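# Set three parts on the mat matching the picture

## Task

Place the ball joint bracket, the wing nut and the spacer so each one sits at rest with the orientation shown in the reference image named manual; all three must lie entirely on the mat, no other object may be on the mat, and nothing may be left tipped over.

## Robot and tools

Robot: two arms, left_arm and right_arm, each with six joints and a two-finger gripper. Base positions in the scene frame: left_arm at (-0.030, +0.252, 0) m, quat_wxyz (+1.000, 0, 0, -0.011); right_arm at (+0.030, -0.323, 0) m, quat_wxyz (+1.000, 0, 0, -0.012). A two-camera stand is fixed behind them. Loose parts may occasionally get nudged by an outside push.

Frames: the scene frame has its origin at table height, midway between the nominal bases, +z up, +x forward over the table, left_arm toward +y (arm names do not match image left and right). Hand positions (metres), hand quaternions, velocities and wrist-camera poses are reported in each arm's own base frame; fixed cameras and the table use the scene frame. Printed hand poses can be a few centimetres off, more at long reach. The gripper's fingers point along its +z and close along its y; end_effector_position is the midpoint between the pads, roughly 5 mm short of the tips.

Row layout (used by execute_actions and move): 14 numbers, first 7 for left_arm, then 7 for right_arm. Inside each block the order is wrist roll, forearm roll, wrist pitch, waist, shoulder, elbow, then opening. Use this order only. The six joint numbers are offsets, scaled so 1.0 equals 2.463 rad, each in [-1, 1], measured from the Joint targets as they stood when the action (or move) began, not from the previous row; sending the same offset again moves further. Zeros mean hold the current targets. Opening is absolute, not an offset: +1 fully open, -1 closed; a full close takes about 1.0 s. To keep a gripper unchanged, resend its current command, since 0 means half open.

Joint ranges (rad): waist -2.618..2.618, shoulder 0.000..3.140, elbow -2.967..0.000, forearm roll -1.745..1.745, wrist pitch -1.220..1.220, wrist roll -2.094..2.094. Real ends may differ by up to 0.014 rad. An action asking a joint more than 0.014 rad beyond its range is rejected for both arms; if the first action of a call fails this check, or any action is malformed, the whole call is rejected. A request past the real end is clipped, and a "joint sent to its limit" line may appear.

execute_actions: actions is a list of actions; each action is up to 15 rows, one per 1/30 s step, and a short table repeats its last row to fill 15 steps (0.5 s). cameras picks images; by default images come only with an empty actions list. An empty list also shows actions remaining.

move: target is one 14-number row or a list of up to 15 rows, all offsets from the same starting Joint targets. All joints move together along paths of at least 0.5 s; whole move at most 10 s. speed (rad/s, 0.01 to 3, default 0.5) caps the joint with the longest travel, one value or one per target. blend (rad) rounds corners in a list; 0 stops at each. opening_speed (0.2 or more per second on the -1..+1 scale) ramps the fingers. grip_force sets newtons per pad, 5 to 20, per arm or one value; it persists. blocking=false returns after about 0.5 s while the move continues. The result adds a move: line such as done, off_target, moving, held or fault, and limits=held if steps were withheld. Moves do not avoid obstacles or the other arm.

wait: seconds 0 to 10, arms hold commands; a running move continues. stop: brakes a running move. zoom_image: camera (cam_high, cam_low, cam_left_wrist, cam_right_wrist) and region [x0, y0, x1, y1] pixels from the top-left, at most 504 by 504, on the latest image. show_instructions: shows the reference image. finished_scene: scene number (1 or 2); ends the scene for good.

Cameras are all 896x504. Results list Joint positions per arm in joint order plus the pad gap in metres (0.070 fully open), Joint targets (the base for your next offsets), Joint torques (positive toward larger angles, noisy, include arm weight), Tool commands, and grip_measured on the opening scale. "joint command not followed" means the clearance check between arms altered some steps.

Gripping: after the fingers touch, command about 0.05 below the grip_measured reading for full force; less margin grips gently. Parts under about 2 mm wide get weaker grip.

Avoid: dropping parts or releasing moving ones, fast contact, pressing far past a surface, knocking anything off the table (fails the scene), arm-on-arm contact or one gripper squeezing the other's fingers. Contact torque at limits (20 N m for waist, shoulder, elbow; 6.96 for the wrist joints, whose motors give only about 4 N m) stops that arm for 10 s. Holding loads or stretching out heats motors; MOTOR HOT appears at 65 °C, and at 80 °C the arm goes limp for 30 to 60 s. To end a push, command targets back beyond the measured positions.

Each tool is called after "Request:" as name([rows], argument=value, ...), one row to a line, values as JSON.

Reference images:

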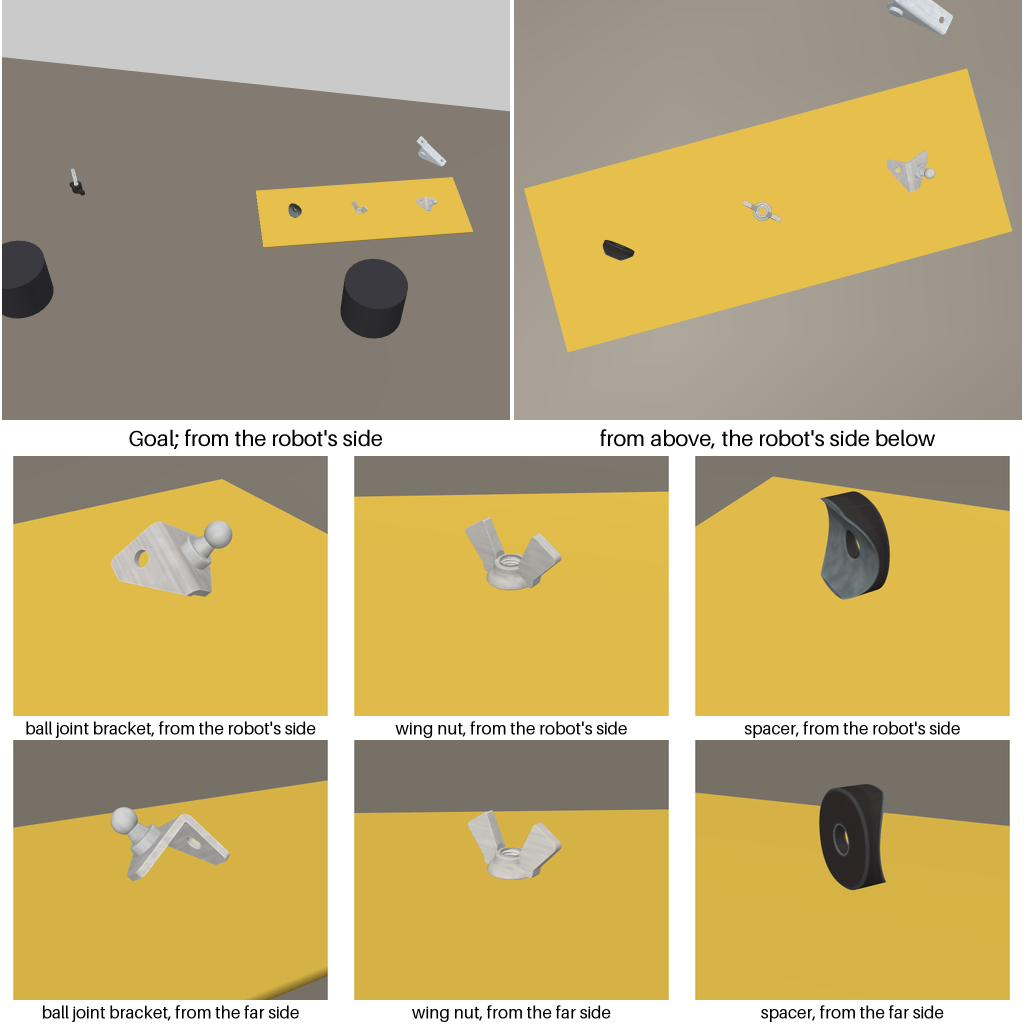

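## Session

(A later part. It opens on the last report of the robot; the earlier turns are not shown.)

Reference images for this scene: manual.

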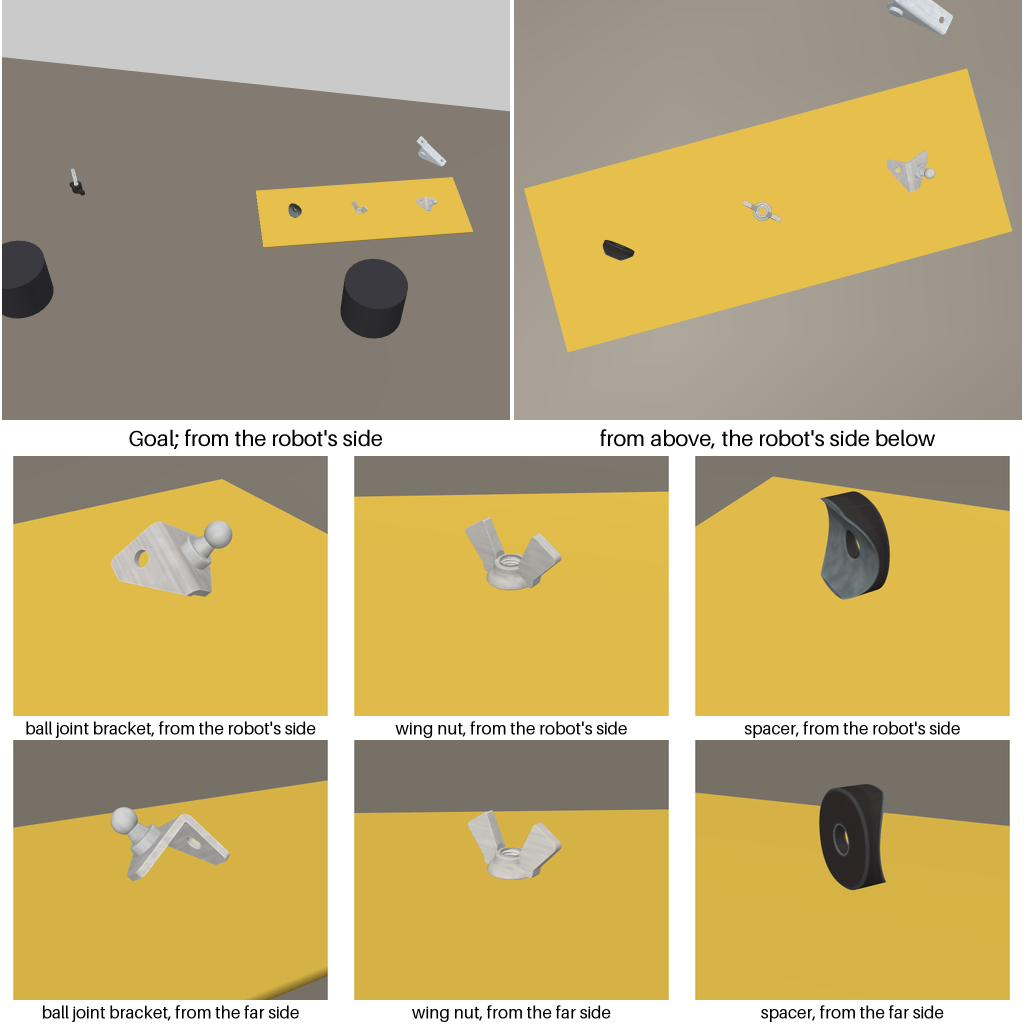

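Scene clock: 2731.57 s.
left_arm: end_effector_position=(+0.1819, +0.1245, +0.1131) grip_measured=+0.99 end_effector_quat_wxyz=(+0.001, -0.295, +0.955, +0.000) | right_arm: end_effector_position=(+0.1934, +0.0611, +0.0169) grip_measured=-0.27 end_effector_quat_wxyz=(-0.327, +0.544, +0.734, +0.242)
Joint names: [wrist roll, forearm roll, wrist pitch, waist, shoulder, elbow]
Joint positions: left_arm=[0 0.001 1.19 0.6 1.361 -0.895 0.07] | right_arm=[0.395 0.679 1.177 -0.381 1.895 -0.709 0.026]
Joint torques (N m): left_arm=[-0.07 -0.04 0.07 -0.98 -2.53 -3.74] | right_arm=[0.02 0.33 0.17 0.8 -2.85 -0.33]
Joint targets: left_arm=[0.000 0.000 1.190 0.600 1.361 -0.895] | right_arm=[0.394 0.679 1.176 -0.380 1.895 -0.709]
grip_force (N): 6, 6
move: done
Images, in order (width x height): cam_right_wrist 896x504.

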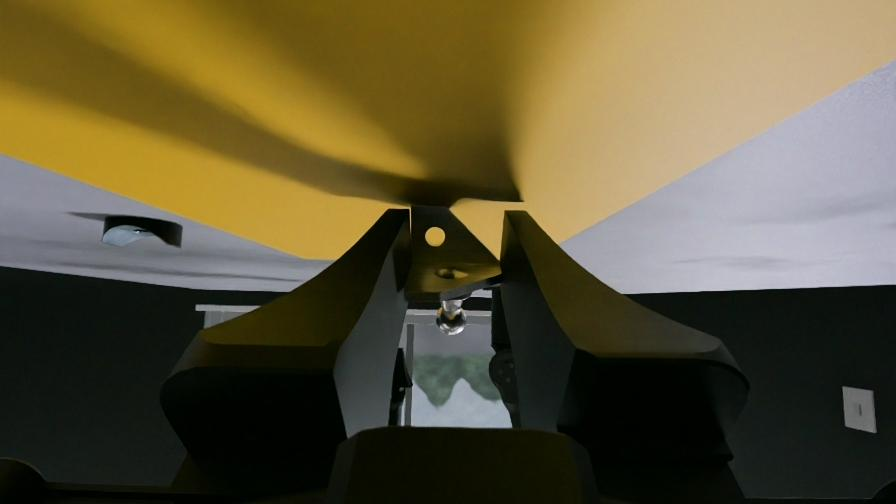

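Request:
move(target=[0,0,0,0,0,0,1, -0.0024,0.0011,-0.0027,0,0.0029,0.0005,-0.4], speed=0.04, cameras=["cam_right_wrist"])

Request:
zoom_image(camera="cam_right_wrist", region=[340, 150, 570, 330])

Scene clock: 2739.53 s.
left_arm: end_effector_position=(+0.1819, +0.1245, +0.1131) grip_measured=+0.99 end_effector_quat_wxyz=(+0.001, -0.295, +0.955, +0.000) | right_arm: end_effector_position=(+0.1931, +0.0612, +0.0150) grip_measured=-0.27 end_effector_quat_wxyz=(-0.328, +0.543, +0.734, +0.242)
Joint names: [wrist roll, forearm roll, wrist pitch, waist, shoulder, elbow]
Joint positions: left_arm=[0 0.001 1.19 0.6 1.361 -0.895 0.07] | right_arm=[0.389 0.68 1.172 -0.381 1.902 -0.708 0.026]
Joint torques (N m): left_arm=[-0.07 -0.03 0.06 -0.96 -2.53 -3.74] | right_arm=[0.02 1.04 -1.02 0.53 -2.69 -1.6]
Joint targets: left_arm=[0.000 0.000 1.190 0.600 1.361 -0.895] | right_arm=[0.388 0.682 1.170 -0.380 1.902 -0.708]
grip_force (N): 6, 6
move: done
Images, in order (width x height): cam_right_wrist 896x504.

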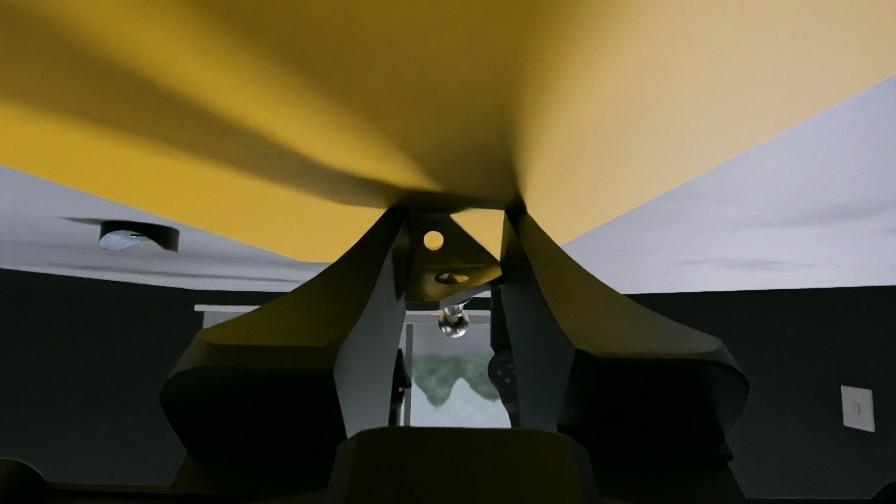

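Scaled by 2.191 from the camera's 896x504 image, which has a finer 1280x720 frame.

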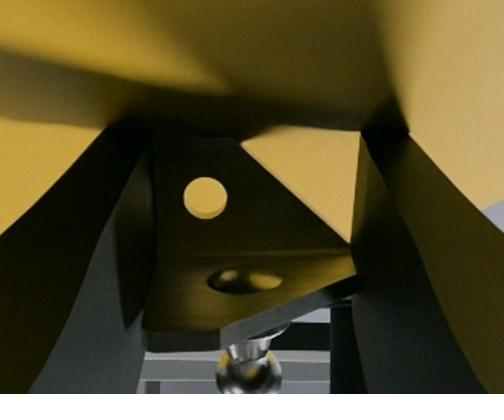

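Request:
move(target=[0,0,0,0,0,0,1, -0.0007,-0.0069,0.0049,-0.0082,0.0035,-0.0069,-0.4], speed=0.04, cameras=["cam_right_wrist"])

Request:
zoom_image(camera="cam_right_wrist", region=[340, 150, 570, 330])

Scene clock: 2752.43 s.
left_arm: end_effector_position=(+0.1819, +0.1245, +0.1131) grip_measured=+0.99 end_effector_quat_wxyz=(+0.001, -0.295, +0.955, +0.000) | right_arm: end_effector_position=(+0.1952, +0.0547, +0.0147) grip_measured=-0.27 end_effector_quat_wxyz=(-0.327, +0.544, +0.734, +0.242)
Joint names: [wrist roll, forearm roll, wrist pitch, waist, shoulder, elbow]
Joint positions: left_arm=[0 0.001 1.19 0.6 1.361 -0.895 0.07] | right_arm=[0.387 0.665 1.181 -0.401 1.91 -0.724 0.026]
Joint torques (N m): left_arm=[-0.07 -0.03 0.07 -0.97 -2.54 -3.73] | right_arm=[0.01 -0.2 -0.13 -0.23 -2.83 -1.59]
Joint targets: left_arm=[0.000 0.000 1.190 0.600 1.361 -0.895] | right_arm=[0.387 0.665 1.182 -0.401 1.911 -0.725]
grip_force (N): 6, 6
move: done
Images, in order (width x height): cam_right_wrist 896x504.

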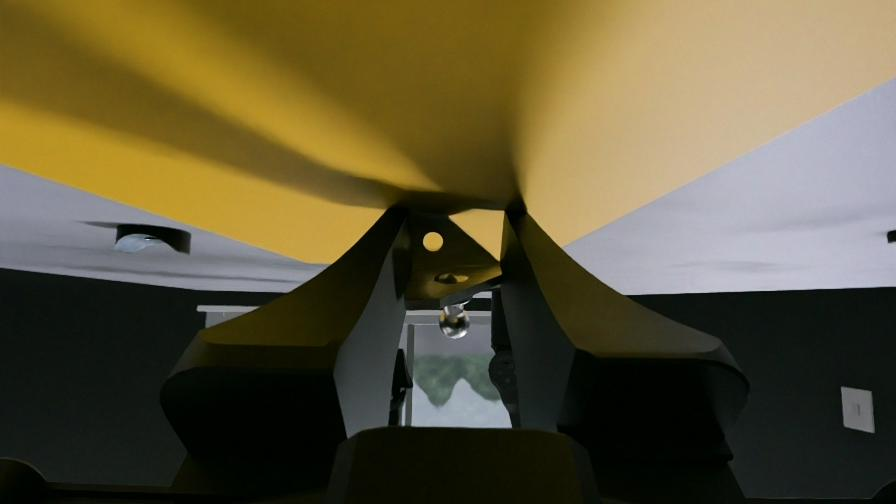

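Scaled by 2.191 from the camera's 896x504 image, which has a finer 1280x720 frame.

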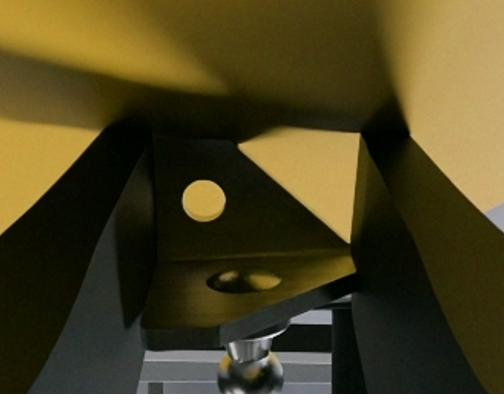

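Request:
move([
  [0,0,0,0,0,0,1, 0,0,0,0,-0.0406,0,-0.4],
  [0,0,0,0,0,0,1, 0.19294,-0.05883,-0.01007,0.11035,-0.16914,0.00873,-0.4],
  [0,0,0,0,0,0,1, -0.0475,-0.02639,-0.34064,0.4259,-0.28867,0.05684,-0.4],
  [0,0,0,0,0,0,1, -0.28664,0.00447,-0.67113,0.74137,-0.1827,0.10516,-0.4],
  [0,0,0,0,0,0,1, -0.28664,0.00447,-0.67113,0.74137,-0.06151,0.10516,-0.4],
], speed=[0.3, 0.7, 1.0, 1.0, 0.3], blend=[0.03, 0.1, 0.15, 0.05, 0], grip_force=14, cameras=["cam_right_wrist"])

Request:
zoom_image(camera="cam_right_wrist", region=[340, 150, 570, 330])

Scene clock: 2916.03 s.
left_arm: end_effector_position=(+0.1819, +0.1245, +0.1131) grip_measured=+0.99 end_effector_quat_wxyz=(+0.001, -0.295, +0.955, +0.000) | right_arm: end_effector_position=(+0.1121, +0.3317, +0.0096) grip_measured=-0.28 end_effector_quat_wxyz=(+0.335, -0.448, +0.808, +0.186)
Joint names: [wrist roll, forearm roll, wrist pitch, waist, shoulder, elbow]
Joint positions: left_arm=[0 0.001 1.19 0.6 1.361 -0.895 0.07] | right_arm=[-0.319 0.675 -0.472 1.426 1.761 -0.466 0.025]
Joint torques (N m): left_arm=[-0.07 -0.03 0.06 -0.96 -2.54 -3.74] | right_arm=[-0.04 -0.16 -0.39 -0.14 -3.53 -1.46]
Joint targets: left_arm=[0.000 0.000 1.190 0.600 1.361 -0.895] | right_arm=[-0.319 0.676 -0.471 1.425 1.760 -0.466]
grip_force (N): 14, 14
move: done
Images, in order (width x height): cam_right_wrist 896x504.

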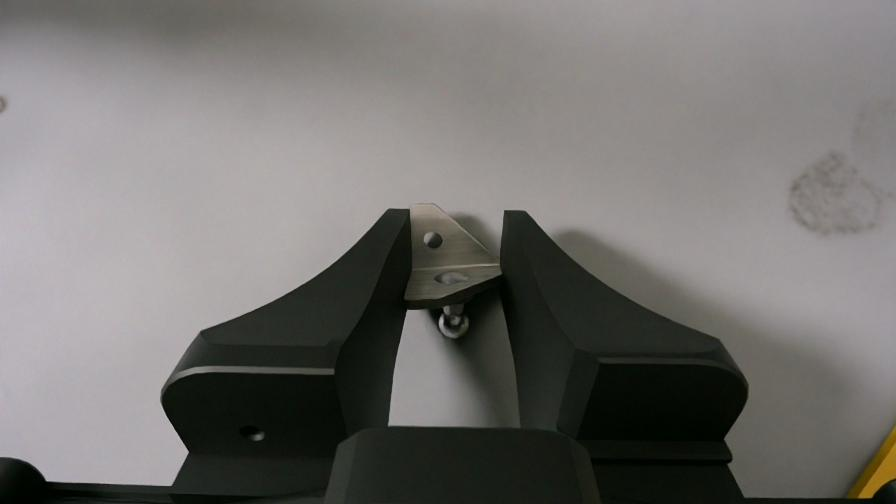

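Scaled by 2.191 from the camera's 896x504 image, which has a finer 1280x720 frame.

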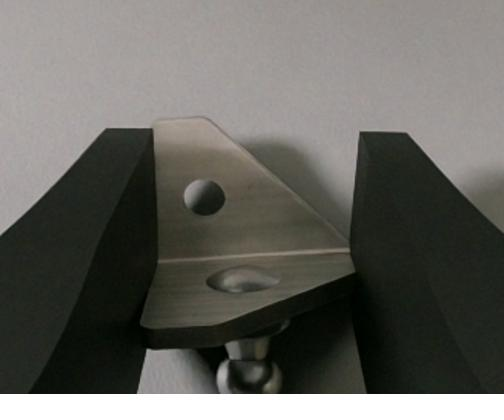

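Request:
move([
  [0,0,0,0,0,0,1, 0,0,0,0,0,0,0.45],
  [0,0,0,0,0,0,1, -0.1525,0.2024,0.0121,0.0512,-0.0811,0.0207,0.45],
], speed=0.4, cameras=["cam_right_wrist"])

Scene clock: 3007.40 s.
left_arm: end_effector_position=(+0.1819, +0.1245, +0.1131) grip_measured=+0.99 end_effector_quat_wxyz=(+0.001, -0.295, +0.955, +0.000) | right_arm: end_effector_position=(+0.0934, +0.3062, +0.0415) grip_measured=+0.45 end_effector_quat_wxyz=(+0.340, -0.427, +0.819, +0.177)
Joint names: [wrist roll, forearm roll, wrist pitch, waist, shoulder, elbow]
Joint positions: left_arm=[0 0.001 1.19 0.6 1.361 -0.895 0.07] | right_arm=[-0.695 1.175 -0.442 1.551 1.559 -0.415 0.051]
Joint torques (N m): left_arm=[-0.07 -0.03 0.06 -0.98 -2.55 -3.74] | right_arm=[0.16 -0.5 -0.38 0.34 -2.23 -1.61]
Joint targets: left_arm=[0.000 0.000 1.190 0.600 1.361 -0.895] | right_arm=[-0.695 1.174 -0.441 1.551 1.560 -0.415]
grip_force (N): 14, 14
move: done
Images, in order (width x height): cam_right_wrist 896x504.

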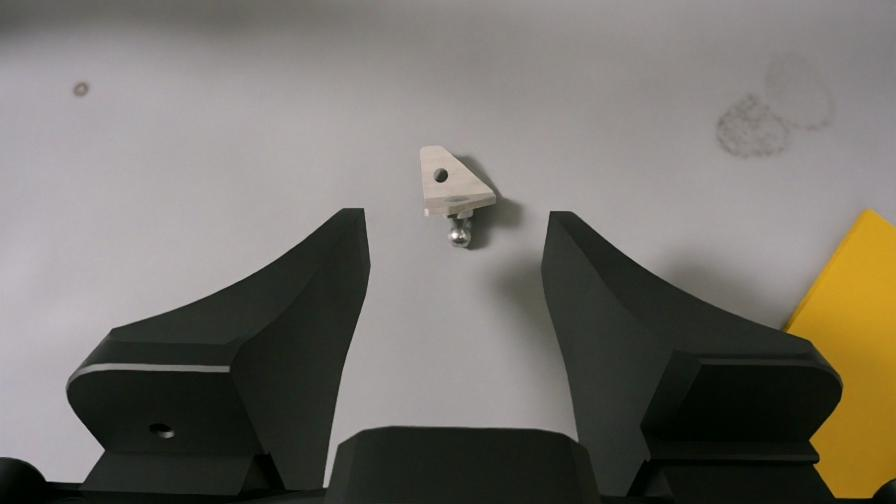

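Request:
zoom_image(camera="cam_right_wrist", region=[360, 110, 560, 290])

Scaled by 2.520 from the camera's 896x504 image, which has a finer 1280x720 frame.

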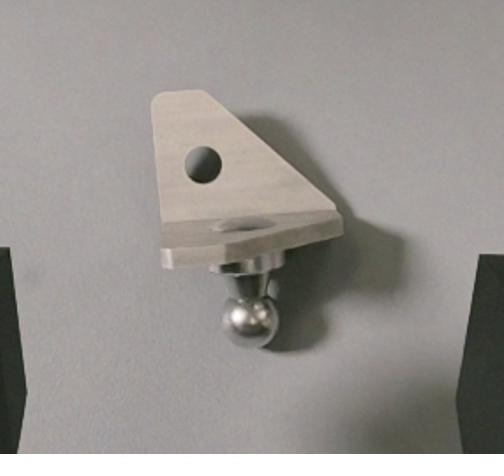

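Request:
move([
  [0,0,0,0,0,0,1, 0.2842,-0.2078,-0.2651,0.0520,0.1103,0.1040,0.45],
  [0,0,0,0,0,0,1, 0.2913,-0.2711,-0.2750,-0.0088,0.1745,0.0506,-0.4],
], speed=[0.6,0.25], opening_speed=1.0, grip_force=14, cameras=["cam_right_wrist"])

Scene clock: 3160.47 s.
left_arm: end_effector_position=(+0.1819, +0.1245, +0.1131) grip_measured=+0.99 end_effector_quat_wxyz=(+0.001, -0.295, +0.955, +0.000) | right_arm: end_effector_position=(+0.1103, +0.3281, +0.0099) grip_measured=-0.28 end_effector_quat_wxyz=(+0.451, -0.416, +0.749, +0.250)
Joint names: [wrist roll, forearm roll, wrist pitch, waist, shoulder, elbow]
Joint positions: left_arm=[0 0.001 1.19 0.6 1.361 -0.895 0.07] | right_arm=[0.022 0.506 -1.119 1.53 1.99 -0.291 0.025]
Joint torques (N m): left_arm=[-0.07 -0.03 0.06 -0.98 -2.54 -3.72] | right_arm=[-0.08 0.32 -0.26 0.53 -3.53 0.72]
Joint targets: left_arm=[0.000 0.000 1.190 0.600 1.361 -0.895] | right_arm=[0.023 0.506 -1.119 1.530 1.990 -0.290]
grip_force (N): 14, 14
move: done
Images, in order (width x height): cam_right_wrist 896x504.

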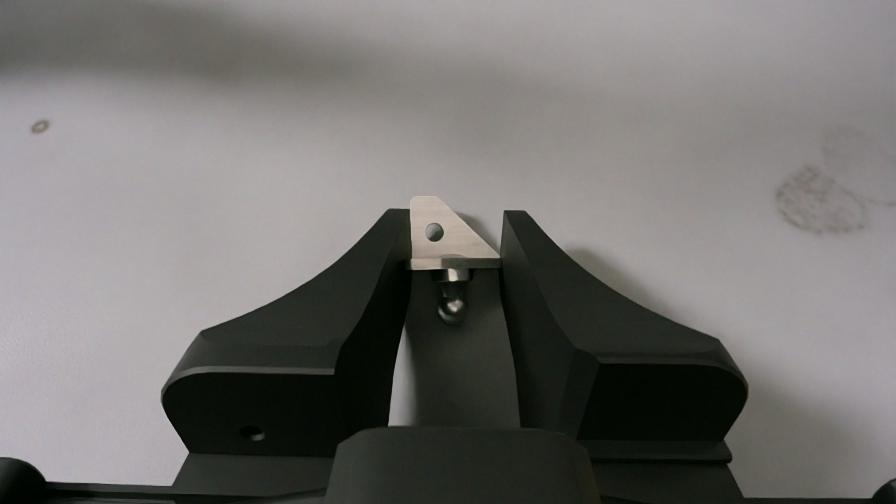

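Request:
move([
  [0,0,0,0,0,0,1, 0,0,0,0,-0.1218,0,-0.4],
  [0,0,0,0,0,0,1, 0.1003,0.0382,0.5936,-0.3581,-0.3207,-0.1198,-0.4],
  [0,0,0,0,0,0,1, 0.3407,0.0057,0.9242,-0.6737,-0.2012,-0.1679,-0.4],
  [0,0,0,0,0,0,1, 0.1643,0.0840,0.9314,-0.7537,-0.0616,-0.1549,-0.4],
], speed=[0.5,0.9,0.7,0.35], blend=[0.08,0.12,0.06,0], cameras=["cam_right_wrist","cam_low"])

Scene clock: 3212.20 s.
left_arm: end_effector_position=(+0.1819, +0.1245, +0.1131) grip_measured=+0.99 end_effector_quat_wxyz=(+0.001, -0.295, +0.955, +0.000) | right_arm: end_effector_position=(+0.1885, +0.0776, +0.0261) grip_measured=-0.28 end_effector_quat_wxyz=(-0.327, +0.544, +0.734, +0.243)
Joint names: [wrist roll, forearm roll, wrist pitch, waist, shoulder, elbow]
Joint positions: left_arm=[0 0.001 1.19 0.6 1.361 -0.895 0.07] | right_arm=[0.427 0.714 1.175 -0.327 1.839 -0.672 0.025]
Joint torques (N m): left_arm=[-0.07 -0.02 0.07 -0.97 -2.55 -3.72] | right_arm=[0.15 0.24 0.81 0.87 -4.12 -0.78]
Joint targets: left_arm=[0.000 0.000 1.190 0.600 1.361 -0.895] | right_arm=[0.427 0.713 1.175 -0.327 1.838 -0.672]
grip_force (N): 14, 14
move: done
Images, in order (width x height): cam_low 896x504, cam_right_wrist 896x504.

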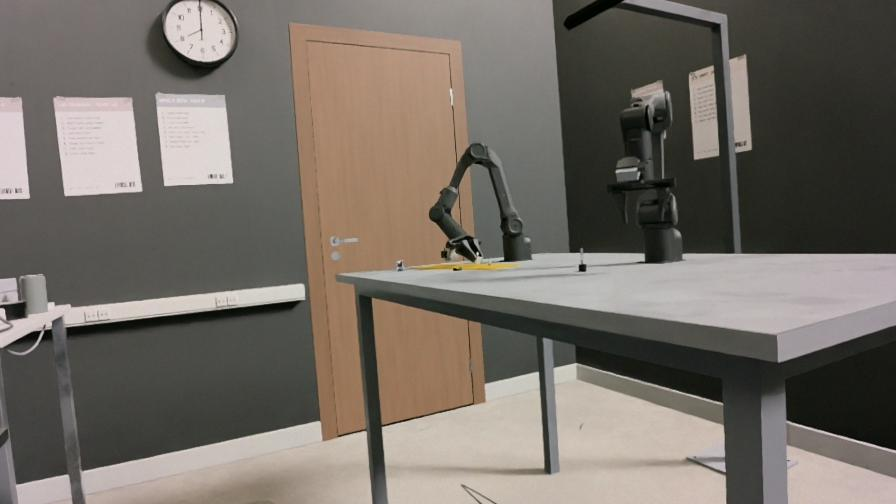

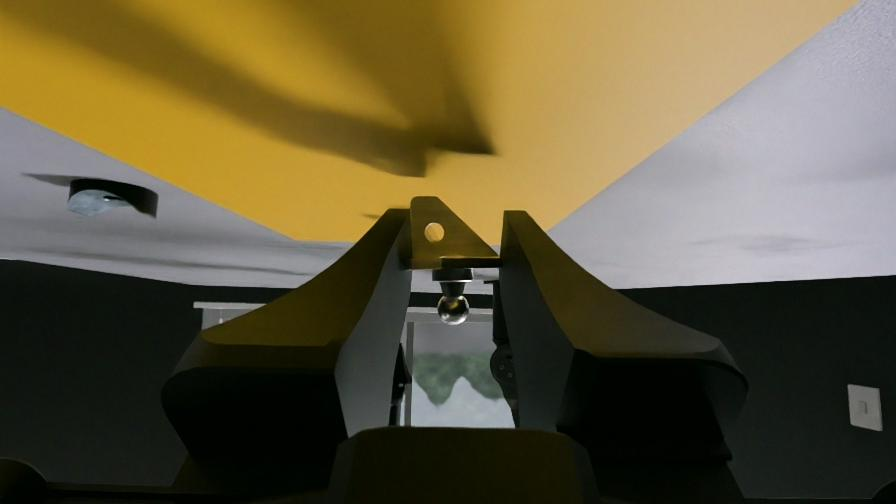

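Request:
move(target=[0,0,0,0,0,0,1, -0.01177,0.00475,-0.01267,0,0.01401,0.0028,-0.4], speed=0.05)

Request:
move([
  [0,0,0,0,0,0,1, -0.0013,-0.00572,0.00341,-0.00719,0.00402,-0.00581,-0.4],
  [0,0,0,0,0,0,1, -0.00443,-0.01048,0.00455,-0.01389,0.01003,-0.01088,-0.4],
], speed=0.03, grip_force=5, blend=[0.003,0], cameras=["cam_right_wrist"])

Scene clock: 3284.13 s.
left_arm: end_effector_position=(+0.1819, +0.1245, +0.1131) grip_measured=+0.99 end_effector_quat_wxyz=(+0.001, -0.295, +0.955, +0.000) | right_arm: end_effector_position=(+0.1881, +0.0777, +0.0169) grip_measured=-0.28 end_effector_quat_wxyz=(-0.327, +0.543, +0.734, +0.242)
Joint names: [wrist roll, forearm roll, wrist pitch, waist, shoulder, elbow]
Joint positions: left_arm=[0 0.001 1.19 0.6 1.361 -0.895 0.07] | right_arm=[0.398 0.725 1.146 -0.327 1.872 -0.664 0.025]
Joint torques (N m): left_arm=[-0.07 -0.02 0.06 -0.98 -2.56 -3.73] | right_arm=[0.23 0.46 -0.95 0.81 -1.72 -0.56]
Joint targets: left_arm=[0.000 0.000 1.190 0.600 1.361 -0.895] | right_arm=[0.398 0.725 1.144 -0.327 1.872 -0.665]
grip_force (N): 14, 14
move: done

Scene clock: 3285.50 s.
left_arm: end_effector_position=(+0.1819, +0.1245, +0.1131) grip_measured=+0.99 end_effector_quat_wxyz=(+0.001, -0.295, +0.955, +0.000) | right_arm: end_effector_position=(+0.1920, +0.0672, +0.0138) grip_measured=-0.27 end_effector_quat_wxyz=(-0.326, +0.544, +0.734, +0.242)
Joint names: [wrist roll, forearm roll, wrist pitch, waist, shoulder, elbow]
Joint positions: left_arm=[0 0.001 1.19 0.6 1.361 -0.895 0.07] | right_arm=[0.388 0.699 1.154 -0.36 1.897 -0.691 0.025]
Joint torques (N m): left_arm=[-0.07 -0.02 0.06 -0.97 -2.57 -3.72] | right_arm=[0.01 0.11 0.47 -0.02 -3.26 -1.51]
Joint targets: left_arm=[0.000 0.000 1.190 0.600 1.361 -0.895] | right_arm=[0.387 0.699 1.155 -0.361 1.897 -0.691]
grip_force (N): 5, 5
move: done
Images, in order (width x height): cam_right_wrist 896x504.

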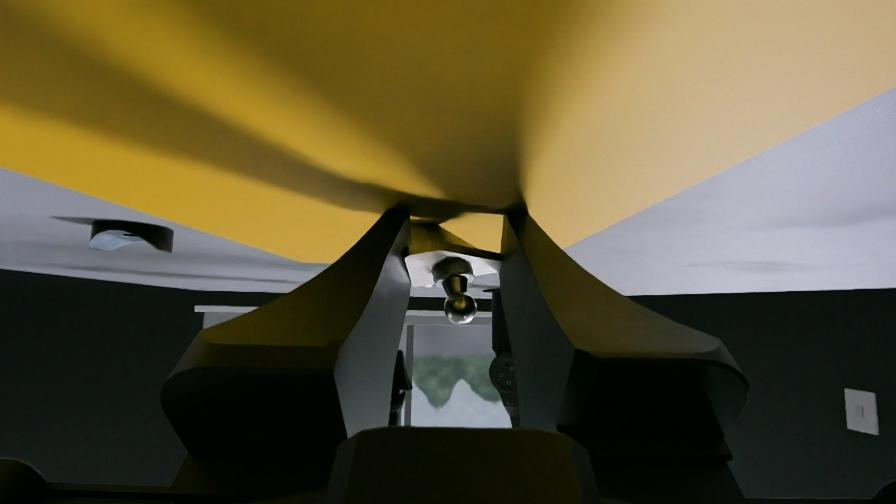

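Request:
zoom_image(camera="cam_right_wrist", region=[360, 170, 560, 350])

Scaled by 2.520 from the camera's 896x504 image, which has a finer 1280x720 frame.

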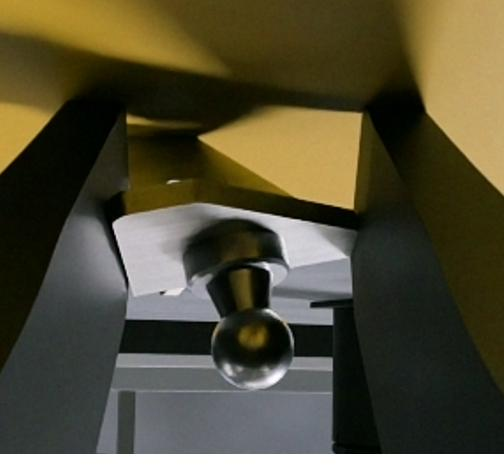

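Request:
move(target=[0,0,0,0,0,0,1, -0.00483,-0.00345,-0.00126,-0.00576,0.00767,-0.00394,-0.4], speed=0.03, grip_force=5, cameras=["cam_right_wrist"])

Request:
zoom_image(camera="cam_right_wrist", region=[360, 170, 560, 350])

Scene clock: 3358.60 s.
left_arm: end_effector_position=(+0.1819, +0.1245, +0.1131) grip_measured=+0.99 end_effector_quat_wxyz=(+0.001, -0.295, +0.955, +0.000) | right_arm: end_effector_position=(+0.1926, +0.0643, +0.0116) grip_measured=-0.28 end_effector_quat_wxyz=(-0.330, +0.543, +0.733, +0.244)
Joint names: [wrist roll, forearm roll, wrist pitch, waist, shoulder, elbow]
Joint positions: left_arm=[0 0.001 1.19 0.6 1.361 -0.895 0.07] | right_arm=[0.376 0.694 1.159 -0.373 1.915 -0.7 0.025]
Joint torques (N m): left_arm=[-0.07 -0.02 0.07 -0.96 -2.54 -3.73] | right_arm=[-0.21 -2.18 -3.36 -1.99 -1.01 -2.67]
Joint targets: left_arm=[0.000 0.000 1.190 0.600 1.361 -0.895] | right_arm=[0.376 0.691 1.152 -0.375 1.916 -0.701]
grip_force (N): 5, 5
move: done
Images, in order (width x height): cam_right_wrist 896x504.

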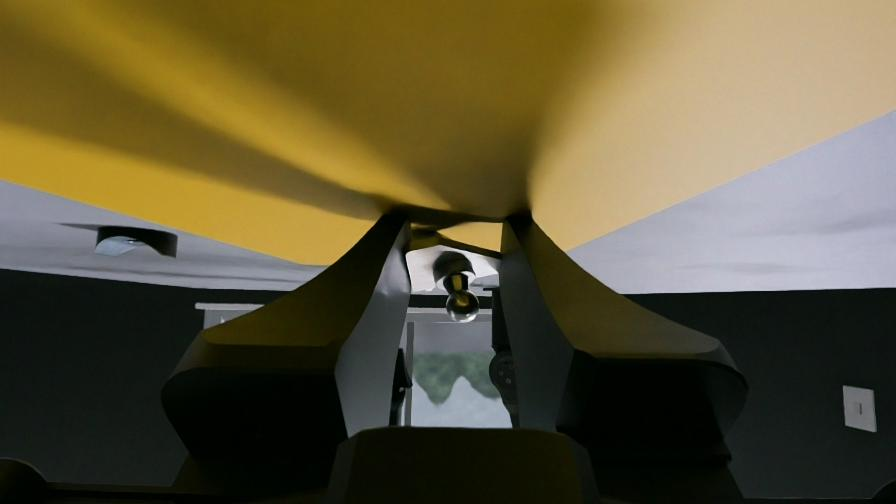

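Scaled by 2.520 from the camera's 896x504 image, which has a finer 1280x720 frame.

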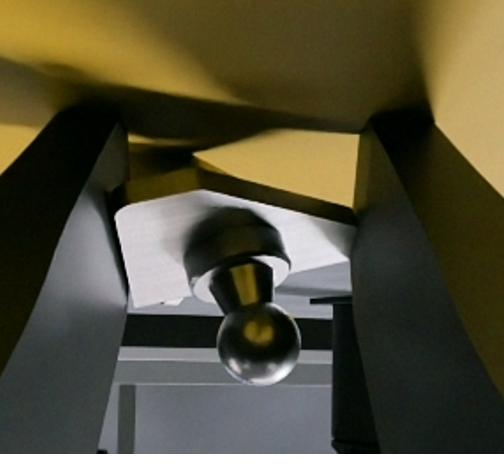

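Request:
move([
  [0,0,0,0,0,0,1, 0,0.0012,0.0028,0.0008,-0.0004,0.0004,-0.4],
  [0,0,0,0,0,0,1, 0,0.0012,0.0028,0.0008,-0.0004,0.0004,0.7],
], speed=0.03, opening_speed=0.25, grip_force=5, cameras=["cam_right_wrist"])

Request:
zoom_image(camera="cam_right_wrist", region=[340, 150, 600, 350])

Scene clock: 3384.63 s.
left_arm: end_effector_position=(+0.1819, +0.1245, +0.1131) grip_measured=+0.99 end_effector_quat_wxyz=(+0.001, -0.295, +0.955, +0.000) | right_arm: end_effector_position=(+0.1923, +0.0644, +0.0114) grip_measured=+0.69 end_effector_quat_wxyz=(-0.330, +0.542, +0.733, +0.243)
Joint names: [wrist roll, forearm roll, wrist pitch, waist, shoulder, elbow]
Joint positions: left_arm=[0 0.001 1.19 0.6 1.361 -0.895 0.07] | right_arm=[0.376 0.694 1.159 -0.372 1.916 -0.7 0.059]
Joint torques (N m): left_arm=[-0.07 -0.02 0.06 -0.97 -2.56 -3.73] | right_arm=[-0.34 -2.71 -2.23 0.46 -1.02 1.03]
Joint targets: left_arm=[0.000 0.000 1.190 0.600 1.361 -0.895] | right_arm=[0.376 0.694 1.159 -0.373 1.915 -0.700]
grip_force (N): 5, 5
move: done
Images, in order (width x height): cam_right_wrist 896x504.

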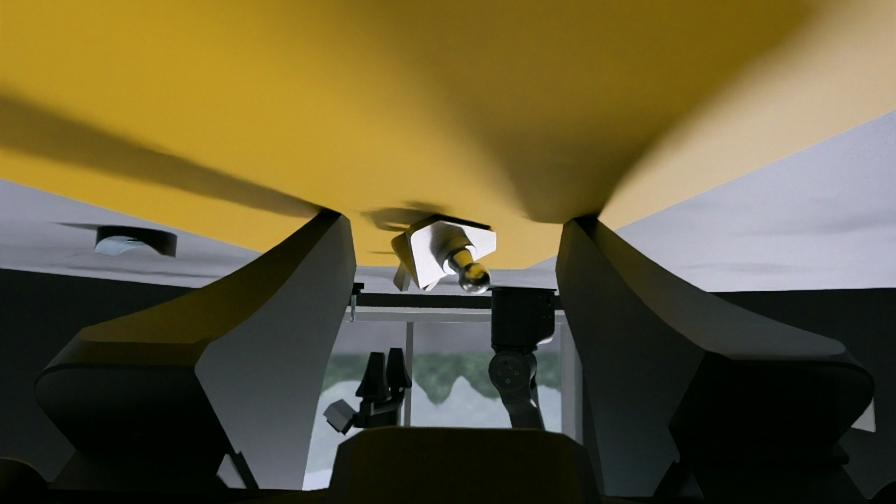

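Scaled by 1.938 from the camera's 896x504 image, which has a finer 1280x720 frame.

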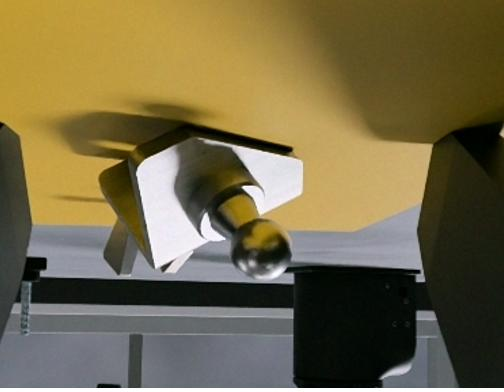

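Request:
move([
  [0,0,0,0,0,0,1, 0.1974,-0.0706,-0.0007,0.0990,-0.1708,-0.0014,0.7],
  [0,0,0,0,0,0,1, 0.3313,-0.6053,-0.2005,0.4570,-0.3569,0.0638,0.7],
], speed=[0.3,0.8], blend=[0.03,0], grip_force=14, cameras=["cam_right_wrist","cam_high"])

Scene clock: 3445.17 s.
left_arm: end_effector_position=(+0.1819, +0.1245, +0.1131) grip_measured=+0.99 end_effector_quat_wxyz=(+0.001, -0.295, +0.955, +0.000) | right_arm: end_effector_position=(+0.2502, +0.1004, +0.1507) grip_measured=+0.70 end_effector_quat_wxyz=(+0.383, -0.037, +0.923, +0.016)
Joint names: [wrist roll, forearm roll, wrist pitch, waist, shoulder, elbow]
Joint positions: left_arm=[0 0.001 1.19 0.6 1.361 -0.895 0.07] | right_arm=[1.192 -0.798 0.665 0.753 1.035 -0.544 0.06]
Joint torques (N m): left_arm=[-0.07 -0.01 0.06 -0.96 -2.57 -3.72] | right_arm=[-0.03 -0.48 -0.05 -0.09 0.03 -2.71]
Joint targets: left_arm=[0.000 0.000 1.190 0.600 1.361 -0.895] | right_arm=[1.191 -0.797 0.665 0.753 1.036 -0.543]
grip_force (N): 14, 14
move: done
Images, in order (width x height): cam_high 896x504, cam_right_wrist 896x504.

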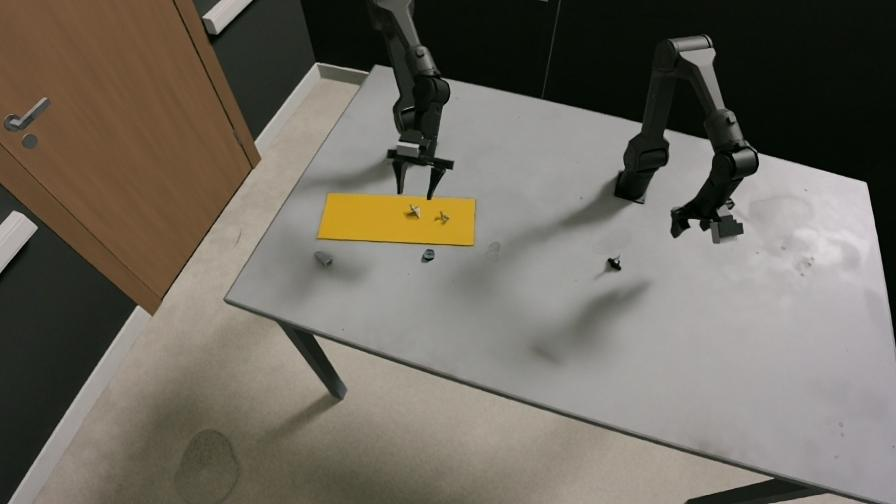

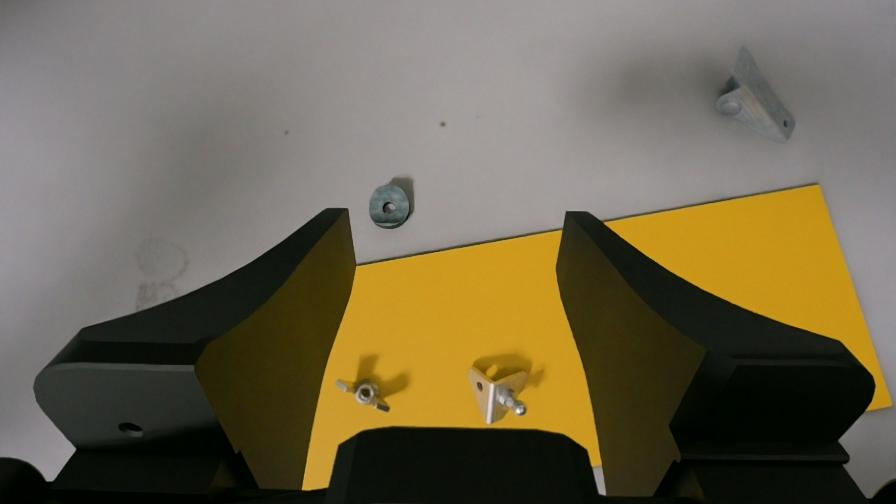

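Request:
zoom_image(camera="cam_right_wrist", region=[420, 330, 580, 460])

Request:
zoom_image(camera="cam_right_wrist", region=[330, 160, 450, 260])

Scaled by 3.150 from the camera's 896x504 image, which has a finer 1280x720 frame.

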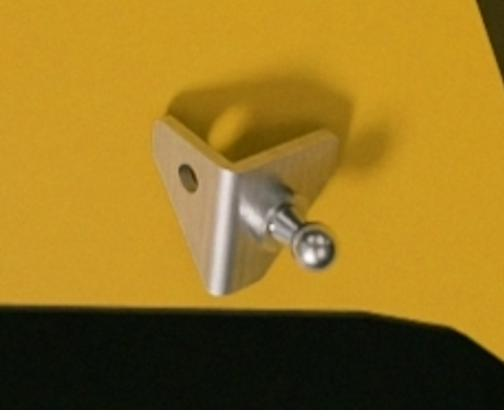

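Scaled by 4.200 from the camera's 896x504 image, which has a finer 1280x720 frame.

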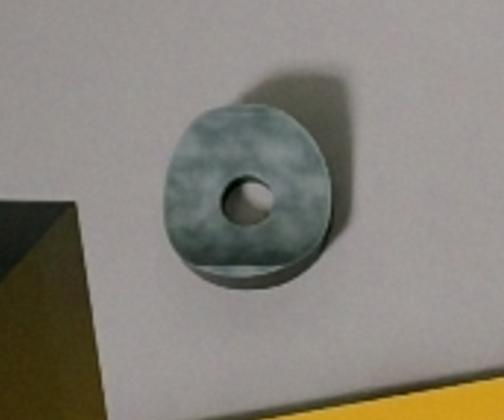

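Request:
show_instructions()

Reference images for this scene: manual.

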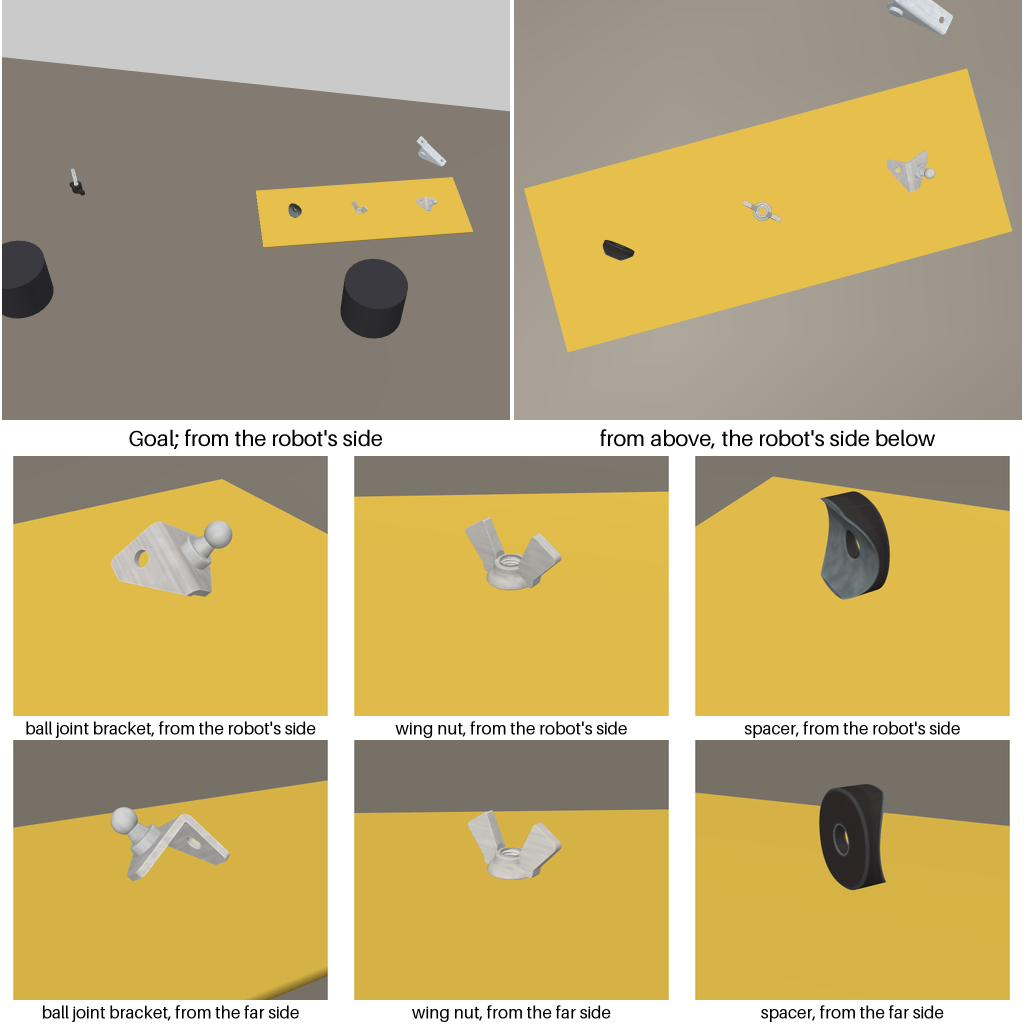

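Request:
move([
  [0,0,0,0,0,0,1, -0.7247,0.3236,0.1387,-0.1855,0.1328,-0.0685,-0.314],
  [0,0,0,0,0,0,1, -0.7247,0.3236,0.0246,-0.1855,0.1910,-0.0125,-0.78],
], speed=[0.8,0.25], opening_speed=0.6, grip_force=5, cameras=["cam_right_wrist"])

Scene clock: 3613.57 s.
left_arm: end_effector_position=(+0.1819, +0.1245, +0.1131) grip_measured=+0.99 end_effector_quat_wxyz=(+0.001, -0.295, +0.955, +0.000) | right_arm: end_effector_position=(+0.1947, +0.0594, +0.0127) grip_measured=-0.29 end_effector_quat_wxyz=(+0.001, -0.430, +0.903, +0.000)
Joint names: [wrist roll, forearm roll, wrist pitch, waist, shoulder, elbow]
Joint positions: left_arm=[0 0.001 1.19 0.6 1.361 -0.895 0.07] | right_arm=[-0.594 0 0.725 0.296 1.506 -0.574 0.025]
Joint torques (N m): left_arm=[-0.07 -0.01 0.06 -0.97 -2.57 -3.73] | right_arm=[0.15 -0.96 -0.39 -0.76 4.61 3.36]
Joint targets: left_arm=[0.000 0.000 1.190 0.600 1.361 -0.895] | right_arm=[-0.593 0.000 0.726 0.296 1.506 -0.574]
grip_force (N): 5, 5
move: done
Images, in order (width x height): cam_right_wrist 896x504.

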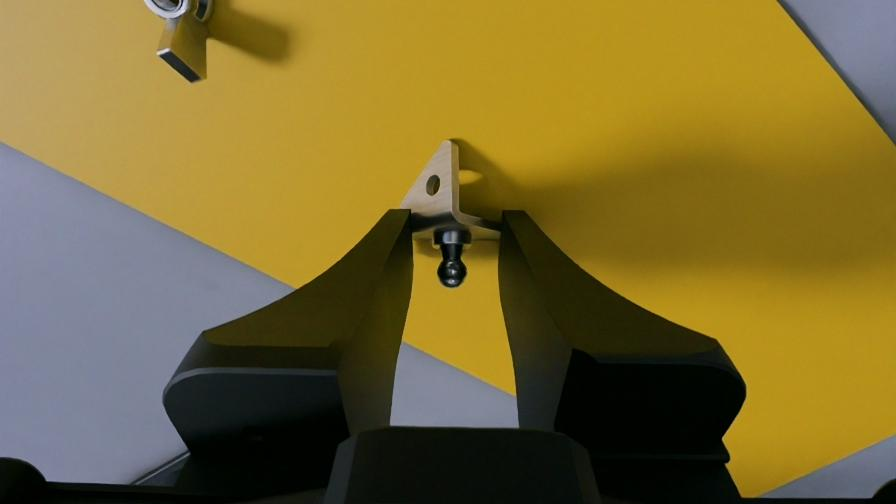

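Request:
zoom_image(camera="cam_right_wrist", region=[370, 120, 540, 300])

Scaled by 2.800 from the camera's 896x504 image, which has a finer 1280x720 frame.

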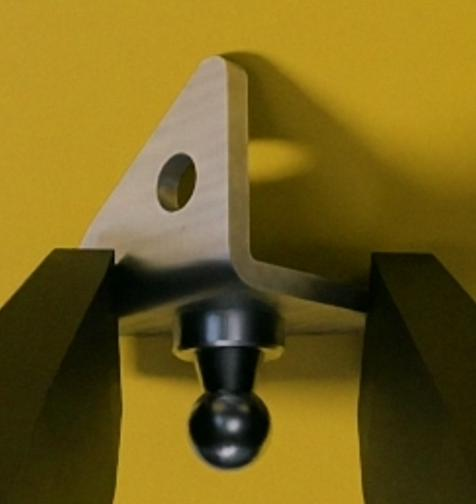

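Request:
move([
  [0,0,0,0,0,0,1, -0.1311,0,0,0,0,0,-0.78],
  [0,0,0,0,0,0,1, -0.1311,0,0,0,0,0,0.1],
  [0,0,0,0,0,0,1, -0.1311,0,0.1139,0,-0.0580,-0.0559,0.1],
  [0,0,0,0,0,0,1, 0.7247,-0.3236,-0.0248,0.1855,-0.1908,0.0126,0.1],
], speed=[0.15,0.2,0.3,0.9], blend=[0,0,0.05,0], opening_speed=0.6, grip_force=5, cameras=["cam_right_wrist"])

Request:
zoom_image(camera="cam_right_wrist", region=[420, 330, 580, 460])

Scene clock: 3679.53 s.
left_arm: end_effector_position=(+0.1819, +0.1245, +0.1131) grip_measured=+0.99 end_effector_quat_wxyz=(+0.001, -0.295, +0.955, +0.000) | right_arm: end_effector_position=(+0.2502, +0.1000, +0.1500) grip_measured=+0.10 end_effector_quat_wxyz=(+0.382, -0.037, +0.923, +0.015)
Joint names: [wrist roll, forearm roll, wrist pitch, waist, shoulder, elbow]
Joint positions: left_arm=[0 0.001 1.19 0.6 1.361 -0.895 0.07] | right_arm=[1.192 -0.798 0.665 0.753 1.037 -0.543 0.038]
Joint torques (N m): left_arm=[-0.07 -0.01 0.06 -0.97 -2.58 -3.72] | right_arm=[0.09 -0.47 -0.15 0.3 -0.5 -2.77]
Joint targets: left_arm=[0.000 0.000 1.190 0.600 1.361 -0.895] | right_arm=[1.192 -0.797 0.665 0.753 1.036 -0.543]
grip_force (N): 5, 5
move: done
Images, in order (width x height): cam_right_wrist 896x504.

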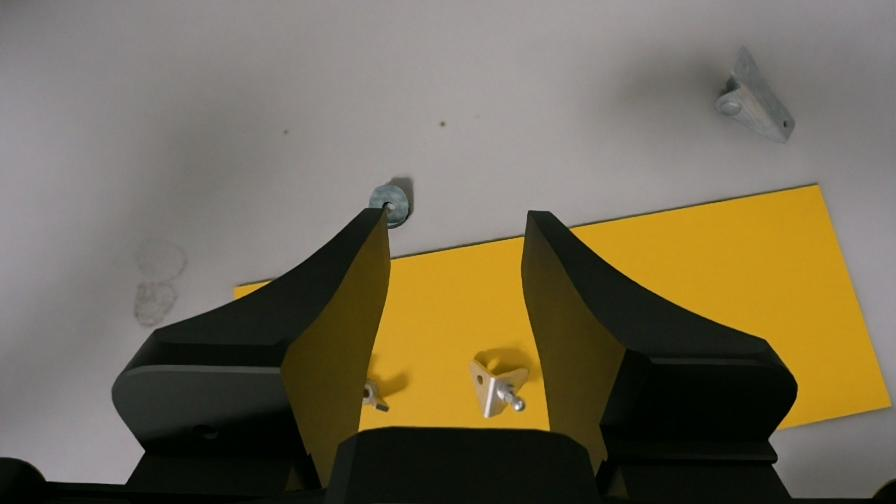

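Scaled by 3.150 from the camera's 896x504 image, which has a finer 1280x720 frame.

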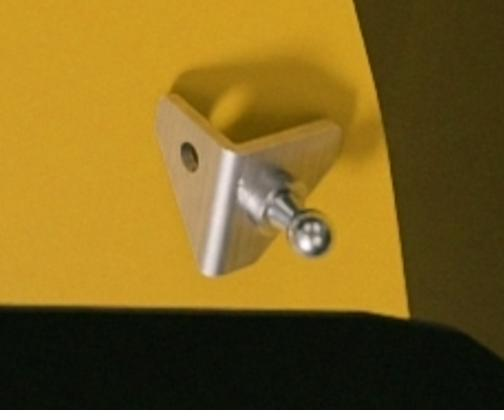

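Request:
move(target=[0,0,0,0,0,0,1, -0.7328,0.3236,0.1005,-0.1932,0.1455,-0.0430,-0.2], speed=0.9, grip_force=5, cameras=["cam_right_wrist"])

Request:
zoom_image(camera="cam_right_wrist", region=[370, 140, 540, 320])

Scene clock: 3764.47 s.
left_arm: end_effector_position=(+0.1819, +0.1245, +0.1131) grip_measured=+0.99 end_effector_quat_wxyz=(+0.001, -0.295, +0.955, +0.000) | right_arm: end_effector_position=(+0.1924, +0.0547, +0.0497) grip_measured=-0.20 end_effector_quat_wxyz=(+0.000, -0.430, +0.903, +0.000)
Joint names: [wrist roll, forearm roll, wrist pitch, waist, shoulder, elbow]
Joint positions: left_arm=[0 0.001 1.19 0.6 1.361 -0.895 0.07] | right_arm=[-0.613 0 0.912 0.277 1.395 -0.648 0.028]
Joint torques (N m): left_arm=[-0.07 -0.01 0.06 -0.97 -2.59 -3.71] | right_arm=[0.02 -0.15 0.07 0.45 -2.04 -3.13]
Joint targets: left_arm=[0.000 0.000 1.190 0.600 1.361 -0.895] | right_arm=[-0.613 0.000 0.912 0.277 1.395 -0.649]
grip_force (N): 5, 5
move: done
Images, in order (width x height): cam_right_wrist 896x504.

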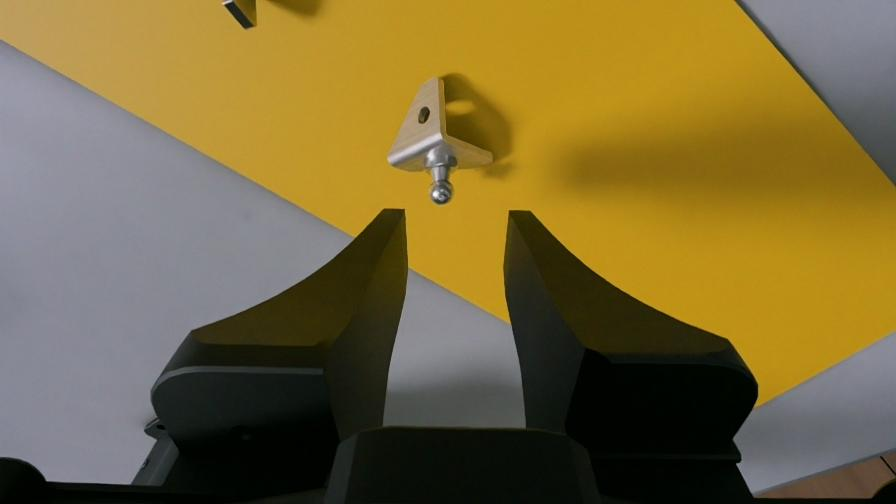

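Scaled by 2.800 from the camera's 896x504 image, which has a finer 1280x720 frame.

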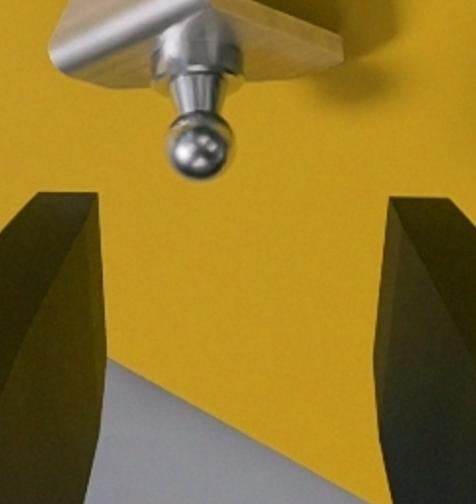

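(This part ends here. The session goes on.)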